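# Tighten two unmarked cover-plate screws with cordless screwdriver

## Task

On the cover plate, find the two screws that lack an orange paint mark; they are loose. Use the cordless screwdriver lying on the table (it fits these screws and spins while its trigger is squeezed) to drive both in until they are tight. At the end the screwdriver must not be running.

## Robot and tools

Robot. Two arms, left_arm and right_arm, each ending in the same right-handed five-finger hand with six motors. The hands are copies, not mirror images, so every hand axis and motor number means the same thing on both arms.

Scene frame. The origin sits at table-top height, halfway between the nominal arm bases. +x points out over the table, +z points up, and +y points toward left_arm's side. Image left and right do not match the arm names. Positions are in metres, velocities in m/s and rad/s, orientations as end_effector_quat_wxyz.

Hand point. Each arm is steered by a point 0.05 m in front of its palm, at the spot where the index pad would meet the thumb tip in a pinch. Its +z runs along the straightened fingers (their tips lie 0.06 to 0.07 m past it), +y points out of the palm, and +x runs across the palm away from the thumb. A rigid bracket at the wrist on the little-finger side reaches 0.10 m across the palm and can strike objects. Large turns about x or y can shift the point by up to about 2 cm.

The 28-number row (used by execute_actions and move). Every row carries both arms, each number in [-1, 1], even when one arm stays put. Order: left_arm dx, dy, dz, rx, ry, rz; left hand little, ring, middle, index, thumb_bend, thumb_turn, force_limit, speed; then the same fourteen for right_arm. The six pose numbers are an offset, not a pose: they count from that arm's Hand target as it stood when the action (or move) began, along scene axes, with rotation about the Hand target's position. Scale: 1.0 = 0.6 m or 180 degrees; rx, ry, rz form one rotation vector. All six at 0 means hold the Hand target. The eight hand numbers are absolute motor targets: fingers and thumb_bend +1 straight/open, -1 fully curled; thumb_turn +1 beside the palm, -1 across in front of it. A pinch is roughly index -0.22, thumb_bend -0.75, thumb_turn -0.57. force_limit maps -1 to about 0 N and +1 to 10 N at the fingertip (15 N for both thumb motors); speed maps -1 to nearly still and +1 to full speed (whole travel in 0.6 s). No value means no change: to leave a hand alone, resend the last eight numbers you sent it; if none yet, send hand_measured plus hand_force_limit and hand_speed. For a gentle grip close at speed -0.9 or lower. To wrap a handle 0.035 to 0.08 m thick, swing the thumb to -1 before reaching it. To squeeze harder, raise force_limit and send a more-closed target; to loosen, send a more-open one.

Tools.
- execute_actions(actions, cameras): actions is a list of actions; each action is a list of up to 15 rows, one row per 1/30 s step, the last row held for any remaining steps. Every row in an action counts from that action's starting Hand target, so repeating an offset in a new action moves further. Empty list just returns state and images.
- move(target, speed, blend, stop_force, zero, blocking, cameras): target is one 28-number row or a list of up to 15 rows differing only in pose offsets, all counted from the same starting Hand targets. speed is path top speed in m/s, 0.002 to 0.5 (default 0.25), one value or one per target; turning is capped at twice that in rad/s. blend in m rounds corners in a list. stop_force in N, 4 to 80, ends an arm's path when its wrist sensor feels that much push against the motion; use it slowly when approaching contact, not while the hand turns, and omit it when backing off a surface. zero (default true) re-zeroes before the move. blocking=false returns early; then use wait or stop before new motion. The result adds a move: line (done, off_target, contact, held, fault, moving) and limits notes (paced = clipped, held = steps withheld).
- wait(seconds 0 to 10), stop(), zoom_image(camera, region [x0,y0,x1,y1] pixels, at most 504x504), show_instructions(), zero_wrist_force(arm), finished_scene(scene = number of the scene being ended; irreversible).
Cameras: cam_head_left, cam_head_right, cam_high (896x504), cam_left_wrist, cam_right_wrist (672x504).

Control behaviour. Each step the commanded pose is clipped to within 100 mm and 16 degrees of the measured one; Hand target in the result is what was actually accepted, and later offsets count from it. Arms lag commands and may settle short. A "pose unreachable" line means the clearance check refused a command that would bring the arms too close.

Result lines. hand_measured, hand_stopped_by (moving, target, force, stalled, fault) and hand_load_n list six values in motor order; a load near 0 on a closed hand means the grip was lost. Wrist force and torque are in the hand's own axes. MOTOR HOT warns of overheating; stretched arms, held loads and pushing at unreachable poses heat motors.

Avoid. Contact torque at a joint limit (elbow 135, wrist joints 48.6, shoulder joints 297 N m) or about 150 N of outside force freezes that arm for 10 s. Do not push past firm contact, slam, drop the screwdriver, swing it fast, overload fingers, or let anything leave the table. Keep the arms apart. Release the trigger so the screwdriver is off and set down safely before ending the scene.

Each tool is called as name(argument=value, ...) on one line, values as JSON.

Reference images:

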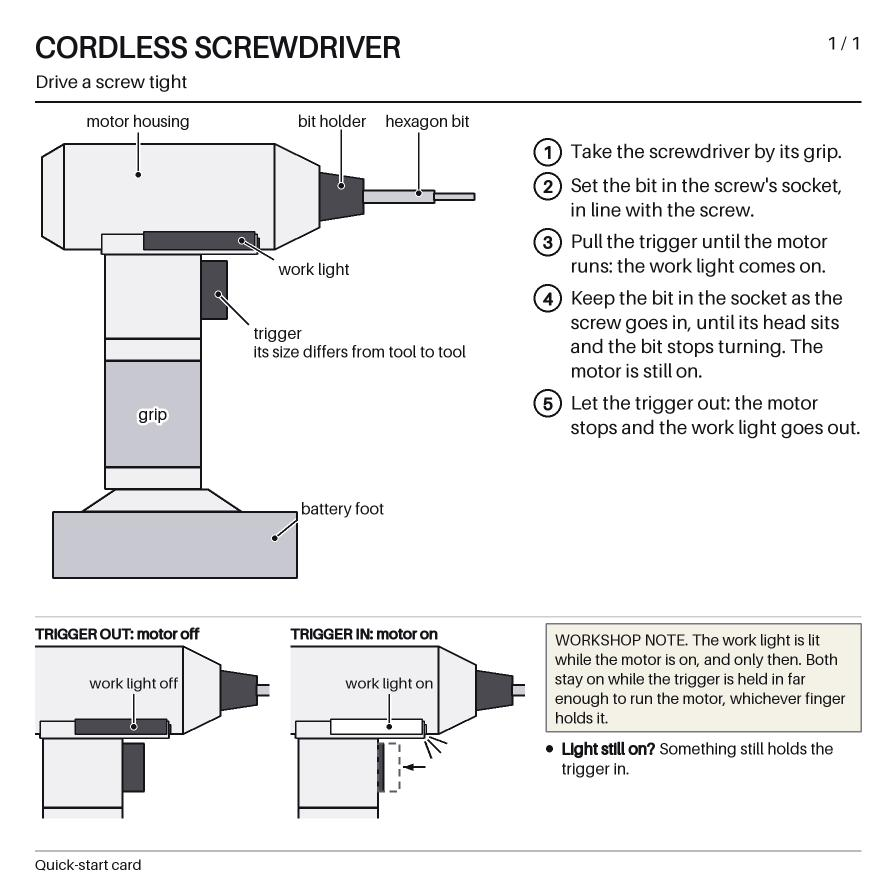

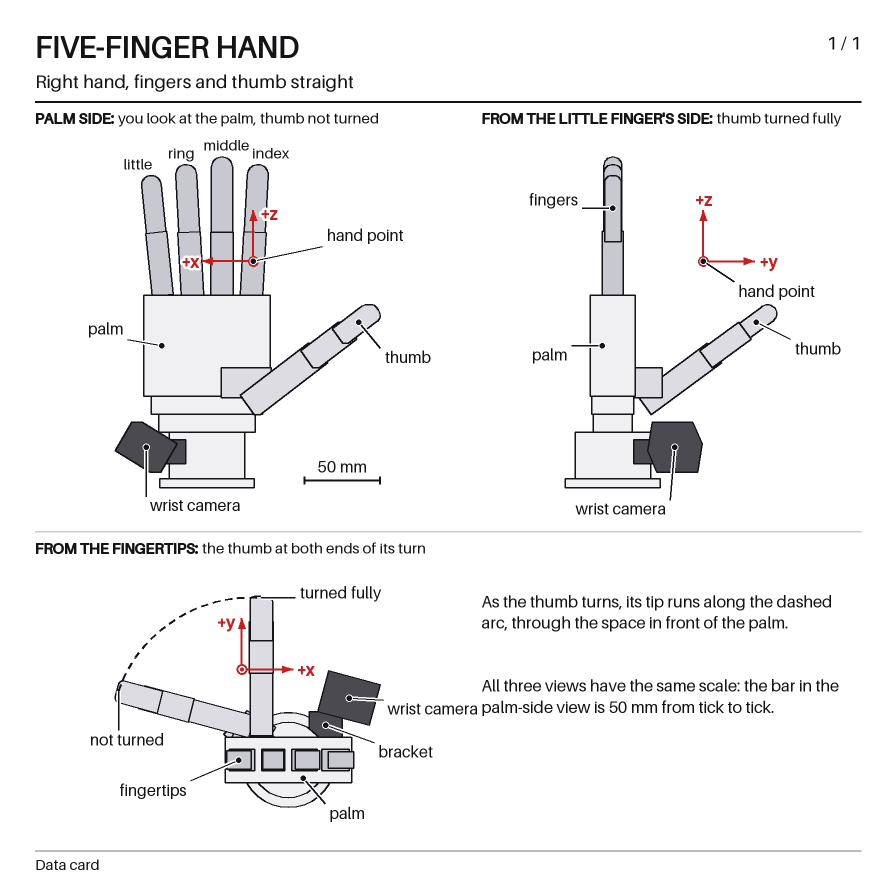

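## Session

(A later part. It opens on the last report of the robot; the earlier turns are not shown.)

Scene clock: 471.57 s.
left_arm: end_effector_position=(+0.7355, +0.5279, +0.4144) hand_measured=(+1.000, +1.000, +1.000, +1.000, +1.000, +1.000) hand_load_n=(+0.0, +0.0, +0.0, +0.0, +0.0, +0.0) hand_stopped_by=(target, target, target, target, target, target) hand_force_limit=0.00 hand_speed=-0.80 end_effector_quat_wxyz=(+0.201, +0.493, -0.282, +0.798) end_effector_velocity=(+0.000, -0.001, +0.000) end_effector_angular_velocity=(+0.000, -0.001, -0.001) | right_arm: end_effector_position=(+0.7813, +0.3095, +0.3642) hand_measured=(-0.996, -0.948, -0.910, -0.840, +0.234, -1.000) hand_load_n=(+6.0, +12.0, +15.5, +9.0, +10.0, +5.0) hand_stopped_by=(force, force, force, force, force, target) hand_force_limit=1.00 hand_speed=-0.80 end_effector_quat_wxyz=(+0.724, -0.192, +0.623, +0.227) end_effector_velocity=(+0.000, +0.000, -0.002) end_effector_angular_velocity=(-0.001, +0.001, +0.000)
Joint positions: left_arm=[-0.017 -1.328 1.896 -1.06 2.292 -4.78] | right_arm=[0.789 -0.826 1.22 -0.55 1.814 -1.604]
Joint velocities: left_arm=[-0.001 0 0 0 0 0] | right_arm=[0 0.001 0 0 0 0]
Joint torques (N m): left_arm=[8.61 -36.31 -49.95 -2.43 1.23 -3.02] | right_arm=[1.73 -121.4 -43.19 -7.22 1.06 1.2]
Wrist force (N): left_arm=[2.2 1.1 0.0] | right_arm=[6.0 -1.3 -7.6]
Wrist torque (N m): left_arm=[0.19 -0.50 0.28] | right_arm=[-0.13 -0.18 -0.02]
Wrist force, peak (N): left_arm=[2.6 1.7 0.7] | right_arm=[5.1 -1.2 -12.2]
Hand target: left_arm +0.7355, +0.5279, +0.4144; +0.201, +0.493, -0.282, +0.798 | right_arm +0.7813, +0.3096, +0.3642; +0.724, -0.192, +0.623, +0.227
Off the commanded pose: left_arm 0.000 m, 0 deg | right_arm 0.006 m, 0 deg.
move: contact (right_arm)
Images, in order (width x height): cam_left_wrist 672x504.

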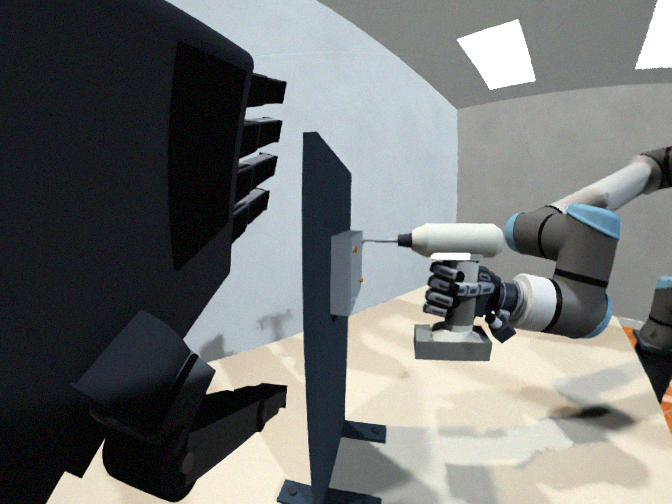

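move(target=[0,0,0,0,0,0,1,1,1,1,1,1,0,-0.8,0,0,-0.001,0,0,0,-1,-0.985,-0.98,-0.9,0.1,-1,1.0,-0.8], speed=0.004, cameras=[])

move(target=[0,0,0,0,0,0,1,1,1,1,1,1,0,-0.8,0,0,-0.001,0,0,0,-1,-0.985,-0.98,-0.9,0.1,-1,1.0,-0.8], speed=0.004, cameras=[])

move(target=[0,0,0,0,0,0,1,1,1,1,1,1,0,-0.8,0,0,-0.001,0,0,0,-1,-0.985,-0.98,-0.9,0.1,-1,1.0,-0.8], speed=0.004, cameras=[])

Scene clock: 472.50 s.
left_arm: end_effector_position=(+0.7355, +0.5279, +0.4144) hand_measured=(+1.000, +1.000, +1.000, +1.000, +1.000, +1.000) hand_load_n=(+0.0, +0.0, +0.0, +0.0, +0.0, +0.0) hand_stopped_by=(target, target, target, target, target, target) hand_force_limit=0.00 hand_speed=-0.80 end_effector_quat_wxyz=(+0.201, +0.493, -0.282, +0.798) end_effector_velocity=(+0.000, +0.001, +0.000) end_effector_angular_velocity=(+0.000, +0.001, +0.001) | right_arm: end_effector_position=(+0.7813, +0.3095, +0.3636) hand_measured=(-0.996, -0.948, -0.910, -0.840, +0.234, -1.000) hand_load_n=(+6.0, +12.0, +15.5, +9.5, +10.5, +5.0) hand_stopped_by=(force, force, force, force, force, target) hand_force_limit=1.00 hand_speed=-0.80 end_effector_quat_wxyz=(+0.724, -0.192, +0.623, +0.227) end_effector_velocity=(+0.000, +0.000, +0.001) end_effector_angular_velocity=(+0.002, -0.002, +0.000)
Joint positions: left_arm=[-0.017 -1.328 1.896 -1.06 2.292 -4.78] | right_arm=[0.789 -0.826 1.221 -0.551 1.814 -1.604]
Joint velocities: left_arm=[0.002 0 0 0 0 0] | right_arm=[0 -0.001 0 -0.002 0 0]
Joint torques (N m): left_arm=[8.76 -38.44 -47.05 -2.43 1.69 -3.46] | right_arm=[12.45 -103.72 -42.25 -7.18 1.06 0.41]
Wrist force (N): left_arm=[2.0 1.2 0.3] | right_arm=[6.0 -1.1 -8.0]
Wrist torque (N m): left_arm=[0.19 -0.48 0.28] | right_arm=[-0.14 -0.21 -0.02]
Wrist force, peak (N): left_arm=[2.6 1.6 0.3] | right_arm=[6.1 -1.5 -7.8]
Hand target: left_arm +0.7355, +0.5279, +0.4144; +0.201, +0.493, -0.282, +0.798 | right_arm +0.7813, +0.3096, +0.3636; +0.724, -0.192, +0.623, +0.227
Off the commanded pose: left_arm 0.000 m, 0 deg | right_arm 0.000 m, 0 deg.
move: done
No camera images: "cameras" was empty.

Scene clock: 473.20 s.
left_arm: end_effector_position=(+0.7355, +0.5279, +0.4144) hand_measured=(+1.000, +1.000, +1.000, +1.000, +1.000, +1.000) hand_load_n=(+0.0, +0.0, +0.0, +0.0, +0.0, +0.0) hand_stopped_by=(target, target, target, target, target, target) hand_force_limit=0.00 hand_speed=-0.80 end_effector_quat_wxyz=(+0.201, +0.493, -0.282, +0.798) end_effector_velocity=(+0.000, +0.000, +0.000) end_effector_angular_velocity=(+0.000, +0.000, +0.000) | right_arm: end_effector_position=(+0.7813, +0.3096, +0.3630) hand_measured=(-0.996, -0.948, -0.910, -0.840, +0.234, -1.000) hand_load_n=(+5.5, +12.0, +15.5, +9.0, +10.0, +5.0) hand_stopped_by=(force, force, force, force, force, target) hand_force_limit=1.00 hand_speed=-0.80 end_effector_quat_wxyz=(+0.724, -0.192, +0.623, +0.227) end_effector_velocity=(-0.001, +0.000, +0.001) end_effector_angular_velocity=(+0.000, +0.000, +0.001)
Joint positions: left_arm=[-0.017 -1.328 1.896 -1.06 2.292 -4.78] | right_arm=[0.789 -0.825 1.221 -0.552 1.814 -1.604]
Joint velocities: left_arm=[0 0 0 0 0 0] | right_arm=[0 -0.001 0 0 0 0]
Joint torques (N m): left_arm=[9.77 -39.1 -48.68 -1.69 0.98 -2.51] | right_arm=[11.13 -103.47 -42.25 -6.97 1.17 -0.15]
Wrist force (N): left_arm=[2.4 1.4 0.1] | right_arm=[5.8 -0.7 -8.4]
Wrist torque (N m): left_arm=[0.22 -0.53 0.31] | right_arm=[-0.24 -0.24 -0.05]
Wrist force, peak (N): left_arm=[2.5 1.4 0.3] | right_arm=[5.7 -0.3 -8.9]
Hand target: left_arm +0.7355, +0.5279, +0.4144; +0.201, +0.493, -0.282, +0.798 | right_arm +0.7813, +0.3096, +0.3630; +0.724, -0.192, +0.623, +0.227
Off the commanded pose: left_arm 0.000 m, 0 deg | right_arm 0.000 m, 0 deg.
move: done
No camera images: "cameras" was empty.

Scene clock: 473.90 s.
left_arm: end_effector_position=(+0.7355, +0.5279, +0.4144) hand_measured=(+1.000, +1.000, +1.000, +1.000, +1.000, +1.000) hand_load_n=(-0.5, +0.0, +0.0, +0.0, +0.0, +0.0) hand_stopped_by=(target, target, target, target, target, target) hand_force_limit=0.00 hand_speed=-0.80 end_effector_quat_wxyz=(+0.201, +0.493, -0.282, +0.798) end_effector_velocity=(+0.000, +0.000, +0.000) end_effector_angular_velocity=(+0.000, +0.001, +0.000) | right_arm: end_effector_position=(+0.7813, +0.3096, +0.3624) hand_measured=(-0.996, -0.948, -0.910, -0.840, +0.234, -1.000) hand_load_n=(+6.0, +12.0, +15.0, +9.0, +10.0, +5.0) hand_stopped_by=(force, force, force, force, force, target) hand_force_limit=1.00 hand_speed=-0.80 end_effector_quat_wxyz=(+0.724, -0.192, +0.623, +0.227) end_effector_velocity=(+0.000, +0.000, +0.000) end_effector_angular_velocity=(+0.000, +0.000, +0.000)
Joint positions: left_arm=[-0.017 -1.328 1.896 -1.06 2.292 -4.78] | right_arm=[0.789 -0.825 1.221 -0.553 1.814 -1.604]
Joint velocities: left_arm=[-0.001 0 0 0.001 -0.001 0] | right_arm=[0 0 0 0 0 0]
Joint torques (N m): left_arm=[8.59 -38.71 -49.17 -1.69 1.32 -3.05] | right_arm=[10.93 -103.62 -42.37 -7.06 1.23 -0.16]
Wrist force (N): left_arm=[2.5 1.1 -0.1] | right_arm=[5.7 -0.5 -9.3]
Wrist torque (N m): left_arm=[0.19 -0.54 0.31] | right_arm=[-0.24 -0.23 -0.06]
Wrist force, peak (N): left_arm=[2.6 1.6 0.1] | right_arm=[5.8 -0.1 -9.5]
Hand target: left_arm +0.7355, +0.5279, +0.4144; +0.201, +0.493, -0.282, +0.798 | right_arm +0.7813, +0.3096, +0.3624; +0.724, -0.192, +0.623, +0.227
Off the commanded pose: left_arm 0.000 m, 0 deg | right_arm 0.000 m, 0 deg.
move: done
No camera images: "cameras" was empty.

wait(seconds=0, cameras=["cam_left_wrist"])

zoom_image(camera="cam_left_wrist", region=[355, 233, 371, 249])

Scene clock: 474.00 s.
left_arm: end_effector_position=(+0.7355, +0.5279, +0.4144) hand_measured=(+1.000, +1.000, +1.000, +1.000, +1.000, +1.000) hand_load_n=(+0.0, +0.0, +0.0, +0.0, +0.0, +0.0) hand_stopped_by=(target, target, target, target, target, target) hand_force_limit=0.00 hand_speed=-0.80 end_effector_quat_wxyz=(+0.201, +0.493, -0.282, +0.798) end_effector_velocity=(+0.000, +0.001, -0.001) end_effector_angular_velocity=(+0.000, +0.001, +0.001) | right_arm: end_effector_position=(+0.7813, +0.3096, +0.3624) hand_measured=(-0.996, -0.948, -0.910, -0.840, +0.234, -1.000) hand_load_n=(+6.0, +11.5, +15.0, +9.0, +10.0, +4.5) hand_stopped_by=(force, force, force, force, force, target) hand_force_limit=1.00 hand_speed=-0.80 end_effector_quat_wxyz=(+0.724, -0.192, +0.623, +0.227) end_effector_velocity=(+0.000, +0.000, +0.000) end_effector_angular_velocity=(+0.000, +0.000, +0.000)
Joint positions: left_arm=[-0.017 -1.328 1.896 -1.06 2.292 -4.78] | right_arm=[0.789 -0.825 1.221 -0.553 1.814 -1.604]
Joint velocities: left_arm=[0.001 0.001 0 0 0 0] | right_arm=[0 0 0 0.001 0 0]
Joint torques (N m): left_arm=[7.41 -39.25 -46.96 -1.48 1.59 -2.93] | right_arm=[9.58 -104.92 -42.99 -6.76 1.19 -0.39]
Wrist force (N): left_arm=[2.2 1.4 0.3] | right_arm=[5.9 -0.1 -9.1]
Wrist torque (N m): left_arm=[0.22 -0.51 0.30] | right_arm=[-0.19 -0.26 -0.04]
Wrist force, peak (N): left_arm=[2.6 1.5 0.2] | right_arm=[5.9 -0.1 -9.1]
Hand target: left_arm +0.7355, +0.5279, +0.4144; +0.201, +0.493, -0.282, +0.798 | right_arm +0.7813, +0.3096, +0.3624; +0.724, -0.192, +0.623, +0.227
Off the commanded pose: left_arm 0.000 m, 0 deg | right_arm 0.000 m, 0 deg.
Images, in order (width x height): cam_left_wrist 672x504.

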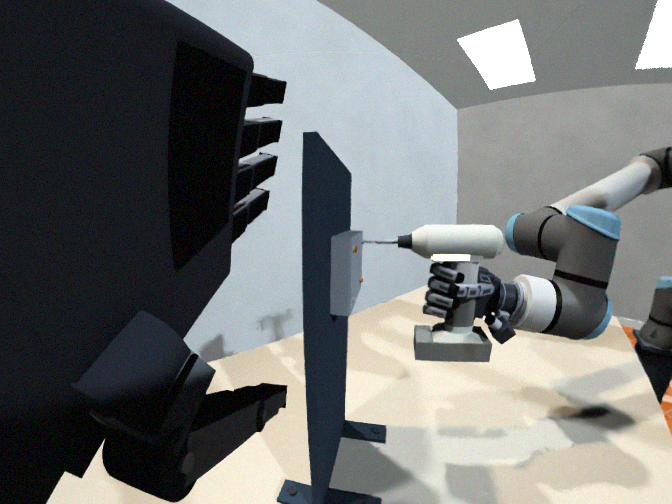

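Scaled by 31.500 from the camera's 672x504 image, which has a finer 960x720 frame.

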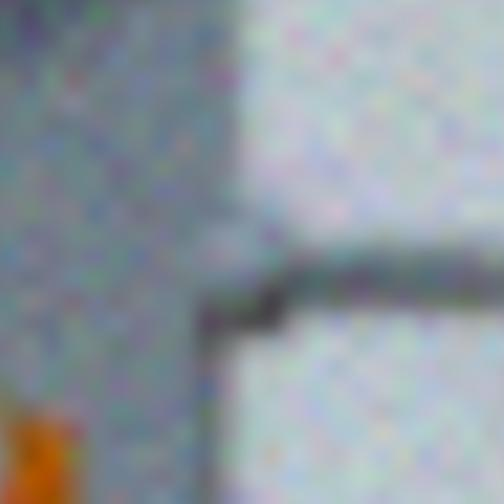

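move(target=[[0,0,0,0,0,0,1,1,1,1,1,1,0,-0.8,-0.00047,0.00069,0,0,0,0,-1,-0.985,-0.98,-0.9,0.1,-1,1.0,-0.8],[0,0,0,0,0,0,1,1,1,1,1,1,0,-0.8,-0.00047,0.00069,0.003,0,0,0,-1,-0.985,-0.98,-0.9,0.1,-1,1.0,-0.8]], speed=0.004, cameras=[])

move(target=[[0,0,0,0,0,0,1,1,1,1,1,1,0,-0.8,-0.00047,0.00069,0,0,0,0,-1,-0.985,-0.98,-0.9,0.1,-1,1.0,-0.8],[0,0,0,0,0,0,1,1,1,1,1,1,0,-0.8,-0.00047,0.00069,-0.003,0,0,0,-1,-0.985,-0.98,-0.9,0.1,-1,1.0,-0.8]], speed=0.004, cameras=[])

Scene clock: 475.17 s.
left_arm: end_effector_position=(+0.7355, +0.5279, +0.4144) hand_measured=(+1.000, +1.000, +1.000, +1.000, +1.000, +1.000) hand_load_n=(+0.0, +0.0, +0.0, +0.0, +0.0, +0.0) hand_stopped_by=(target, target, target, target, target, target) hand_force_limit=0.00 hand_speed=-0.80 end_effector_quat_wxyz=(+0.201, +0.493, -0.282, +0.798) end_effector_velocity=(+0.000, +0.000, +0.000) end_effector_angular_velocity=(+0.000, +0.000, +0.000) | right_arm: end_effector_position=(+0.7810, +0.3100, +0.3642) hand_measured=(-0.996, -0.948, -0.910, -0.840, +0.234, -1.000) hand_load_n=(+6.0, +12.0, +15.5, +9.0, +10.0, +5.0) hand_stopped_by=(force, force, force, force, force, target) hand_force_limit=1.00 hand_speed=-0.80 end_effector_quat_wxyz=(+0.724, -0.192, +0.623, +0.227) end_effector_velocity=(+0.000, +0.000, +0.001) end_effector_angular_velocity=(+0.001, -0.001, +0.000)
Joint positions: left_arm=[-0.017 -1.328 1.896 -1.06 2.292 -4.78] | right_arm=[0.79 -0.826 1.22 -0.55 1.815 -1.604]
Joint velocities: left_arm=[0 -0.001 0 0 0 -0.001] | right_arm=[0 0 0 -0.001 0 0]
Joint torques (N m): left_arm=[7.91 -36.69 -48.37 -1 1.26 -3.08] | right_arm=[1.45 -120.44 -51.77 -2.97 2.23 -1.27]
Wrist force (N): left_arm=[2.5 1.0 0.0] | right_arm=[6.5 -1.4 -5.0]
Wrist torque (N m): left_arm=[0.18 -0.56 0.31] | right_arm=[-0.22 -0.13 0.01]
Wrist force, peak (N): left_arm=[2.7 1.4 0.3] | right_arm=[5.7 -0.1 -9.5]
Hand target: left_arm +0.7355, +0.5279, +0.4144; +0.201, +0.493, -0.282, +0.798 | right_arm +0.7810, +0.3100, +0.3642; +0.724, -0.192, +0.623, +0.227
Off the commanded pose: left_arm 0.000 m, 0 deg | right_arm 0.000 m, 0 deg.
move: done
No camera images: "cameras" was empty.

Scene clock: 475.97 s.
left_arm: end_effector_position=(+0.7355, +0.5279, +0.4144) hand_measured=(+1.000, +1.000, +1.000, +1.000, +1.000, +1.000) hand_load_n=(+0.0, +0.0, +0.0, +0.0, +0.0, +0.0) hand_stopped_by=(target, target, target, target, target, target) hand_force_limit=0.00 hand_speed=-0.80 end_effector_quat_wxyz=(+0.201, +0.493, -0.282, +0.798) end_effector_velocity=(+0.000, -0.001, +0.000) end_effector_angular_velocity=(+0.000, +0.000, -0.002) | right_arm: end_effector_position=(+0.7807, +0.3104, +0.3624) hand_measured=(-0.996, -0.948, -0.910, -0.840, +0.234, -1.000) hand_load_n=(+5.5, +12.0, +15.5, +9.0, +10.0, +5.0) hand_stopped_by=(force, force, force, force, force, target) hand_force_limit=1.00 hand_speed=-0.80 end_effector_quat_wxyz=(+0.724, -0.192, +0.623, +0.227) end_effector_velocity=(+0.000, +0.000, +0.000) end_effector_angular_velocity=(+0.001, -0.001, +0.000)
Joint positions: left_arm=[-0.017 -1.328 1.896 -1.06 2.292 -4.78] | right_arm=[0.79 -0.824 1.22 -0.552 1.815 -1.604]
Joint velocities: left_arm=[-0.002 0 0 0 0 0] | right_arm=[0 0 0 -0.001 0 0]
Joint torques (N m): left_arm=[8.07 -38.83 -47.45 -0.68 1.9 -2.82] | right_arm=[12.69 -106.66 -42.18 -6.47 0.15 -2.11]
Wrist force (N): left_arm=[2.0 1.2 0.2] | right_arm=[6.0 -0.5 -7.8]
Wrist torque (N m): left_arm=[0.19 -0.48 0.28] | right_arm=[-0.16 -0.30 -0.01]
Wrist force, peak (N): left_arm=[2.5 1.4 0.1] | right_arm=[6.0 -0.5 -7.8]
Hand target: left_arm +0.7355, +0.5279, +0.4144; +0.201, +0.493, -0.282, +0.798 | right_arm +0.7807, +0.3104, +0.3624; +0.724, -0.192, +0.623, +0.227
Off the commanded pose: left_arm 0.000 m, 0 deg | right_arm 0.000 m, 0 deg.
move: done
No camera images: "cameras" was empty.

move(target=[[0,0,0,0,0,0,1,1,1,1,1,1,0,-0.8,0.00162,-0.00192,0,0,0,0,-1,-0.985,-0.98,-0.9,0.1,-1,1.0,-0.8],[0,0,0,0,0,0,1,1,1,1,1,1,0,-0.8,0.00162,-0.00192,0.003,0,0,0,-1,-0.985,-0.98,-0.9,0.1,-1,1.0,-0.8]], speed=0.004, cameras=[])

move(target=[[0,0,0,0,0,0,1,1,1,1,1,1,0,-0.8,0.00047,-0.00069,0,0,0,0,-1,-0.985,-0.98,-0.9,0.1,-1,1.0,-0.8],[0,0,0,0,0,0,1,1,1,1,1,1,0,-0.8,0.00047,-0.00069,-0.003,0,0,0,-1,-0.985,-0.98,-0.9,0.1,-1,1.0,-0.8]], speed=0.004, cameras=[])

move(target=[[0,0,0,0,0,0,1,1,1,1,1,1,0,-0.8,0.00047,-0.00069,0,0,0,0,-1,-0.985,-0.98,-0.9,0.1,-1,1.0,-0.8],[0,0,0,0,0,0,1,1,1,1,1,1,0,-0.8,0.00047,-0.00069,0.003,0,0,0,-1,-0.985,-0.98,-0.9,0.1,-1,1.0,-0.8]], speed=0.004, cameras=["cam_left_wrist"])

zoom_image(camera="cam_left_wrist", region=[355, 233, 371, 249])

Scene clock: 477.23 s.
left_arm: end_effector_position=(+0.7355, +0.5279, +0.4144) hand_measured=(+1.000, +1.000, +1.000, +1.000, +1.000, +1.000) hand_load_n=(+0.0, +0.0, +0.5, +0.0, +0.0, +0.0) hand_stopped_by=(target, target, target, target, target, target) hand_force_limit=0.00 hand_speed=-0.80 end_effector_quat_wxyz=(+0.201, +0.493, -0.282, +0.798) end_effector_velocity=(+0.000, +0.001, +0.000) end_effector_angular_velocity=(+0.001, -0.001, +0.001) | right_arm: end_effector_position=(+0.7817, +0.3092, +0.3643) hand_measured=(-0.996, -0.948, -0.910, -0.840, +0.234, -1.000) hand_load_n=(+6.0, +12.0, +15.0, +9.0, +10.5, +5.0) hand_stopped_by=(force, force, force, force, force, target) hand_force_limit=1.00 hand_speed=-0.80 end_effector_quat_wxyz=(+0.724, -0.192, +0.623, +0.227) end_effector_velocity=(+0.000, +0.000, +0.000) end_effector_angular_velocity=(-0.001, +0.001, +0.000)
Joint positions: left_arm=[-0.017 -1.328 1.896 -1.06 2.292 -4.78] | right_arm=[0.789 -0.826 1.22 -0.55 1.814 -1.603]
Joint velocities: left_arm=[0.001 0 0 0 0 0.001] | right_arm=[0 0 0 0.001 0 0]
Joint torques (N m): left_arm=[7.86 -38.95 -47.21 -0.56 1.75 -3.08] | right_arm=[-18.06 -117.15 -53.19 -3.01 1.59 2.16]
Wrist force (N): left_arm=[2.1 1.3 0.0] | right_arm=[5.1 -1.6 -12.7]
Wrist torque (N m): left_arm=[0.23 -0.49 0.29] | right_arm=[0.02 -0.30 -0.05]
Wrist force, peak (N): left_arm=[2.4 1.7 0.4] | right_arm=[5.1 0.4 -13.8]
Hand target: left_arm +0.7355, +0.5279, +0.4144; +0.201, +0.493, -0.282, +0.798 | right_arm +0.7817, +0.3092, +0.3642; +0.724, -0.192, +0.623, +0.227
Off the commanded pose: left_arm 0.000 m, 0 deg | right_arm 0.000 m, 0 deg.
move: done
No camera images: "cameras" was empty.

Scene clock: 478.03 s.
left_arm: end_effector_position=(+0.7355, +0.5279, +0.4144) hand_measured=(+1.000, +1.000, +1.000, +1.000, +1.000, +1.000) hand_load_n=(+0.0, +0.0, +0.0, +0.0, +0.0, -0.5) hand_stopped_by=(target, target, target, target, target, target) hand_force_limit=0.00 hand_speed=-0.80 end_effector_quat_wxyz=(+0.201, +0.493, -0.282, +0.798) end_effector_velocity=(+0.000, -0.001, +0.000) end_effector_angular_velocity=(+0.000, +0.000, -0.001) | right_arm: end_effector_position=(+0.7820, +0.3088, +0.3624) hand_measured=(-0.996, -0.948, -0.910, -0.840, +0.234, -1.000) hand_load_n=(+6.0, +12.0, +15.0, +9.0, +10.5, +4.5) hand_stopped_by=(force, force, force, force, force, target) hand_force_limit=1.00 hand_speed=-0.80 end_effector_quat_wxyz=(+0.724, -0.192, +0.623, +0.227) end_effector_velocity=(+0.000, +0.000, +0.000) end_effector_angular_velocity=(-0.001, +0.000, +0.000)
Joint positions: left_arm=[-0.017 -1.328 1.896 -1.06 2.292 -4.78] | right_arm=[0.788 -0.825 1.222 -0.553 1.813 -1.603]
Joint velocities: left_arm=[-0.001 0 0 0 0 0] | right_arm=[0 0 0 0.001 0 0]
Joint torques (N m): left_arm=[6.28 -36.97 -47.97 -0.14 1.69 -2.65] | right_arm=[-5.94 -106.58 -47.22 -7.26 -0.37 1.56]
Wrist force (N): left_arm=[2.2 1.3 0.4] | right_arm=[6.0 -1.0 -15.8]
Wrist torque (N m): left_arm=[0.20 -0.52 0.29] | right_arm=[0.07 -0.23 -0.04]
Wrist force, peak (N): left_arm=[2.6 1.4 -0.1] | right_arm=[6.5 -0.4 -16.0]
Hand target: left_arm +0.7355, +0.5279, +0.4144; +0.201, +0.493, -0.282, +0.798 | right_arm +0.7820, +0.3088, +0.3624; +0.724, -0.192, +0.623, +0.227
Off the commanded pose: left_arm 0.000 m, 0 deg | right_arm 0.000 m, 0 deg.
move: done
No camera images: "cameras" was empty.

Scene clock: 478.83 s.
left_arm: end_effector_position=(+0.7355, +0.5279, +0.4144) hand_measured=(+1.000, +1.000, +1.000, +1.000, +1.000, +1.000) hand_load_n=(+0.0, +0.0, +0.0, +0.0, +0.0, +0.0) hand_stopped_by=(target, target, target, target, target, target) hand_force_limit=0.00 hand_speed=-0.80 end_effector_quat_wxyz=(+0.201, +0.493, -0.282, +0.798) end_effector_velocity=(+0.000, +0.000, +0.000) end_effector_angular_velocity=(+0.001, +0.000, +0.000) | right_arm: end_effector_position=(+0.7823, +0.3084, +0.3643) hand_measured=(-0.996, -0.948, -0.910, -0.840, +0.234, -1.000) hand_load_n=(+6.0, +12.0, +15.0, +9.0, +10.5, +4.5) hand_stopped_by=(force, force, force, force, force, target) hand_force_limit=1.00 hand_speed=-0.80 end_effector_quat_wxyz=(+0.724, -0.192, +0.623, +0.227) end_effector_velocity=(+0.000, +0.000, +0.002) end_effector_angular_velocity=(+0.002, -0.001, -0.001)
Joint positions: left_arm=[-0.017 -1.328 1.896 -1.06 2.292 -4.78] | right_arm=[0.788 -0.827 1.222 -0.551 1.813 -1.603]
Joint velocities: left_arm=[0 0 0 0 0 0.001] | right_arm=[0 -0.001 0 -0.001 0 0]
Joint torques (N m): left_arm=[11.32 -39.58 -46.37 -0.56 1.76 -3.11] | right_arm=[-18.91 -120.36 -54.14 -3.03 0.99 2.25]
Wrist force (N): left_arm=[2.7 1.0 0.0] | right_arm=[6.7 -1.1 -11.9]
Wrist torque (N m): left_arm=[0.17 -0.57 0.32] | right_arm=[0.02 -0.27 0.02]
Wrist force, peak (N): left_arm=[2.6 1.3 0.0] | right_arm=[6.6 -1.1 -16.1]
Hand target: left_arm +0.7355, +0.5279, +0.4144; +0.201, +0.493, -0.282, +0.798 | right_arm +0.7823, +0.3084, +0.3642; +0.724, -0.192, +0.623, +0.227
Off the commanded pose: left_arm 0.000 m, 0 deg | right_arm 0.000 m, 0 deg.
move: done
Images, in order (width x height): cam_left_wrist 672x504.

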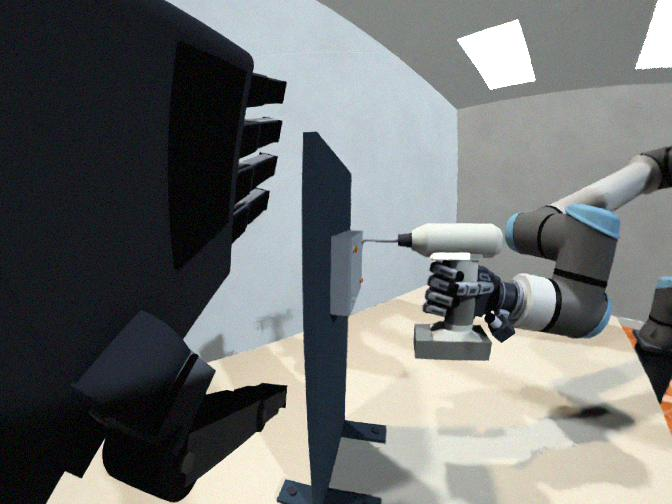

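Scaled by 31.500 from the camera's 672x504 image, which has a finer 960x720 frame.

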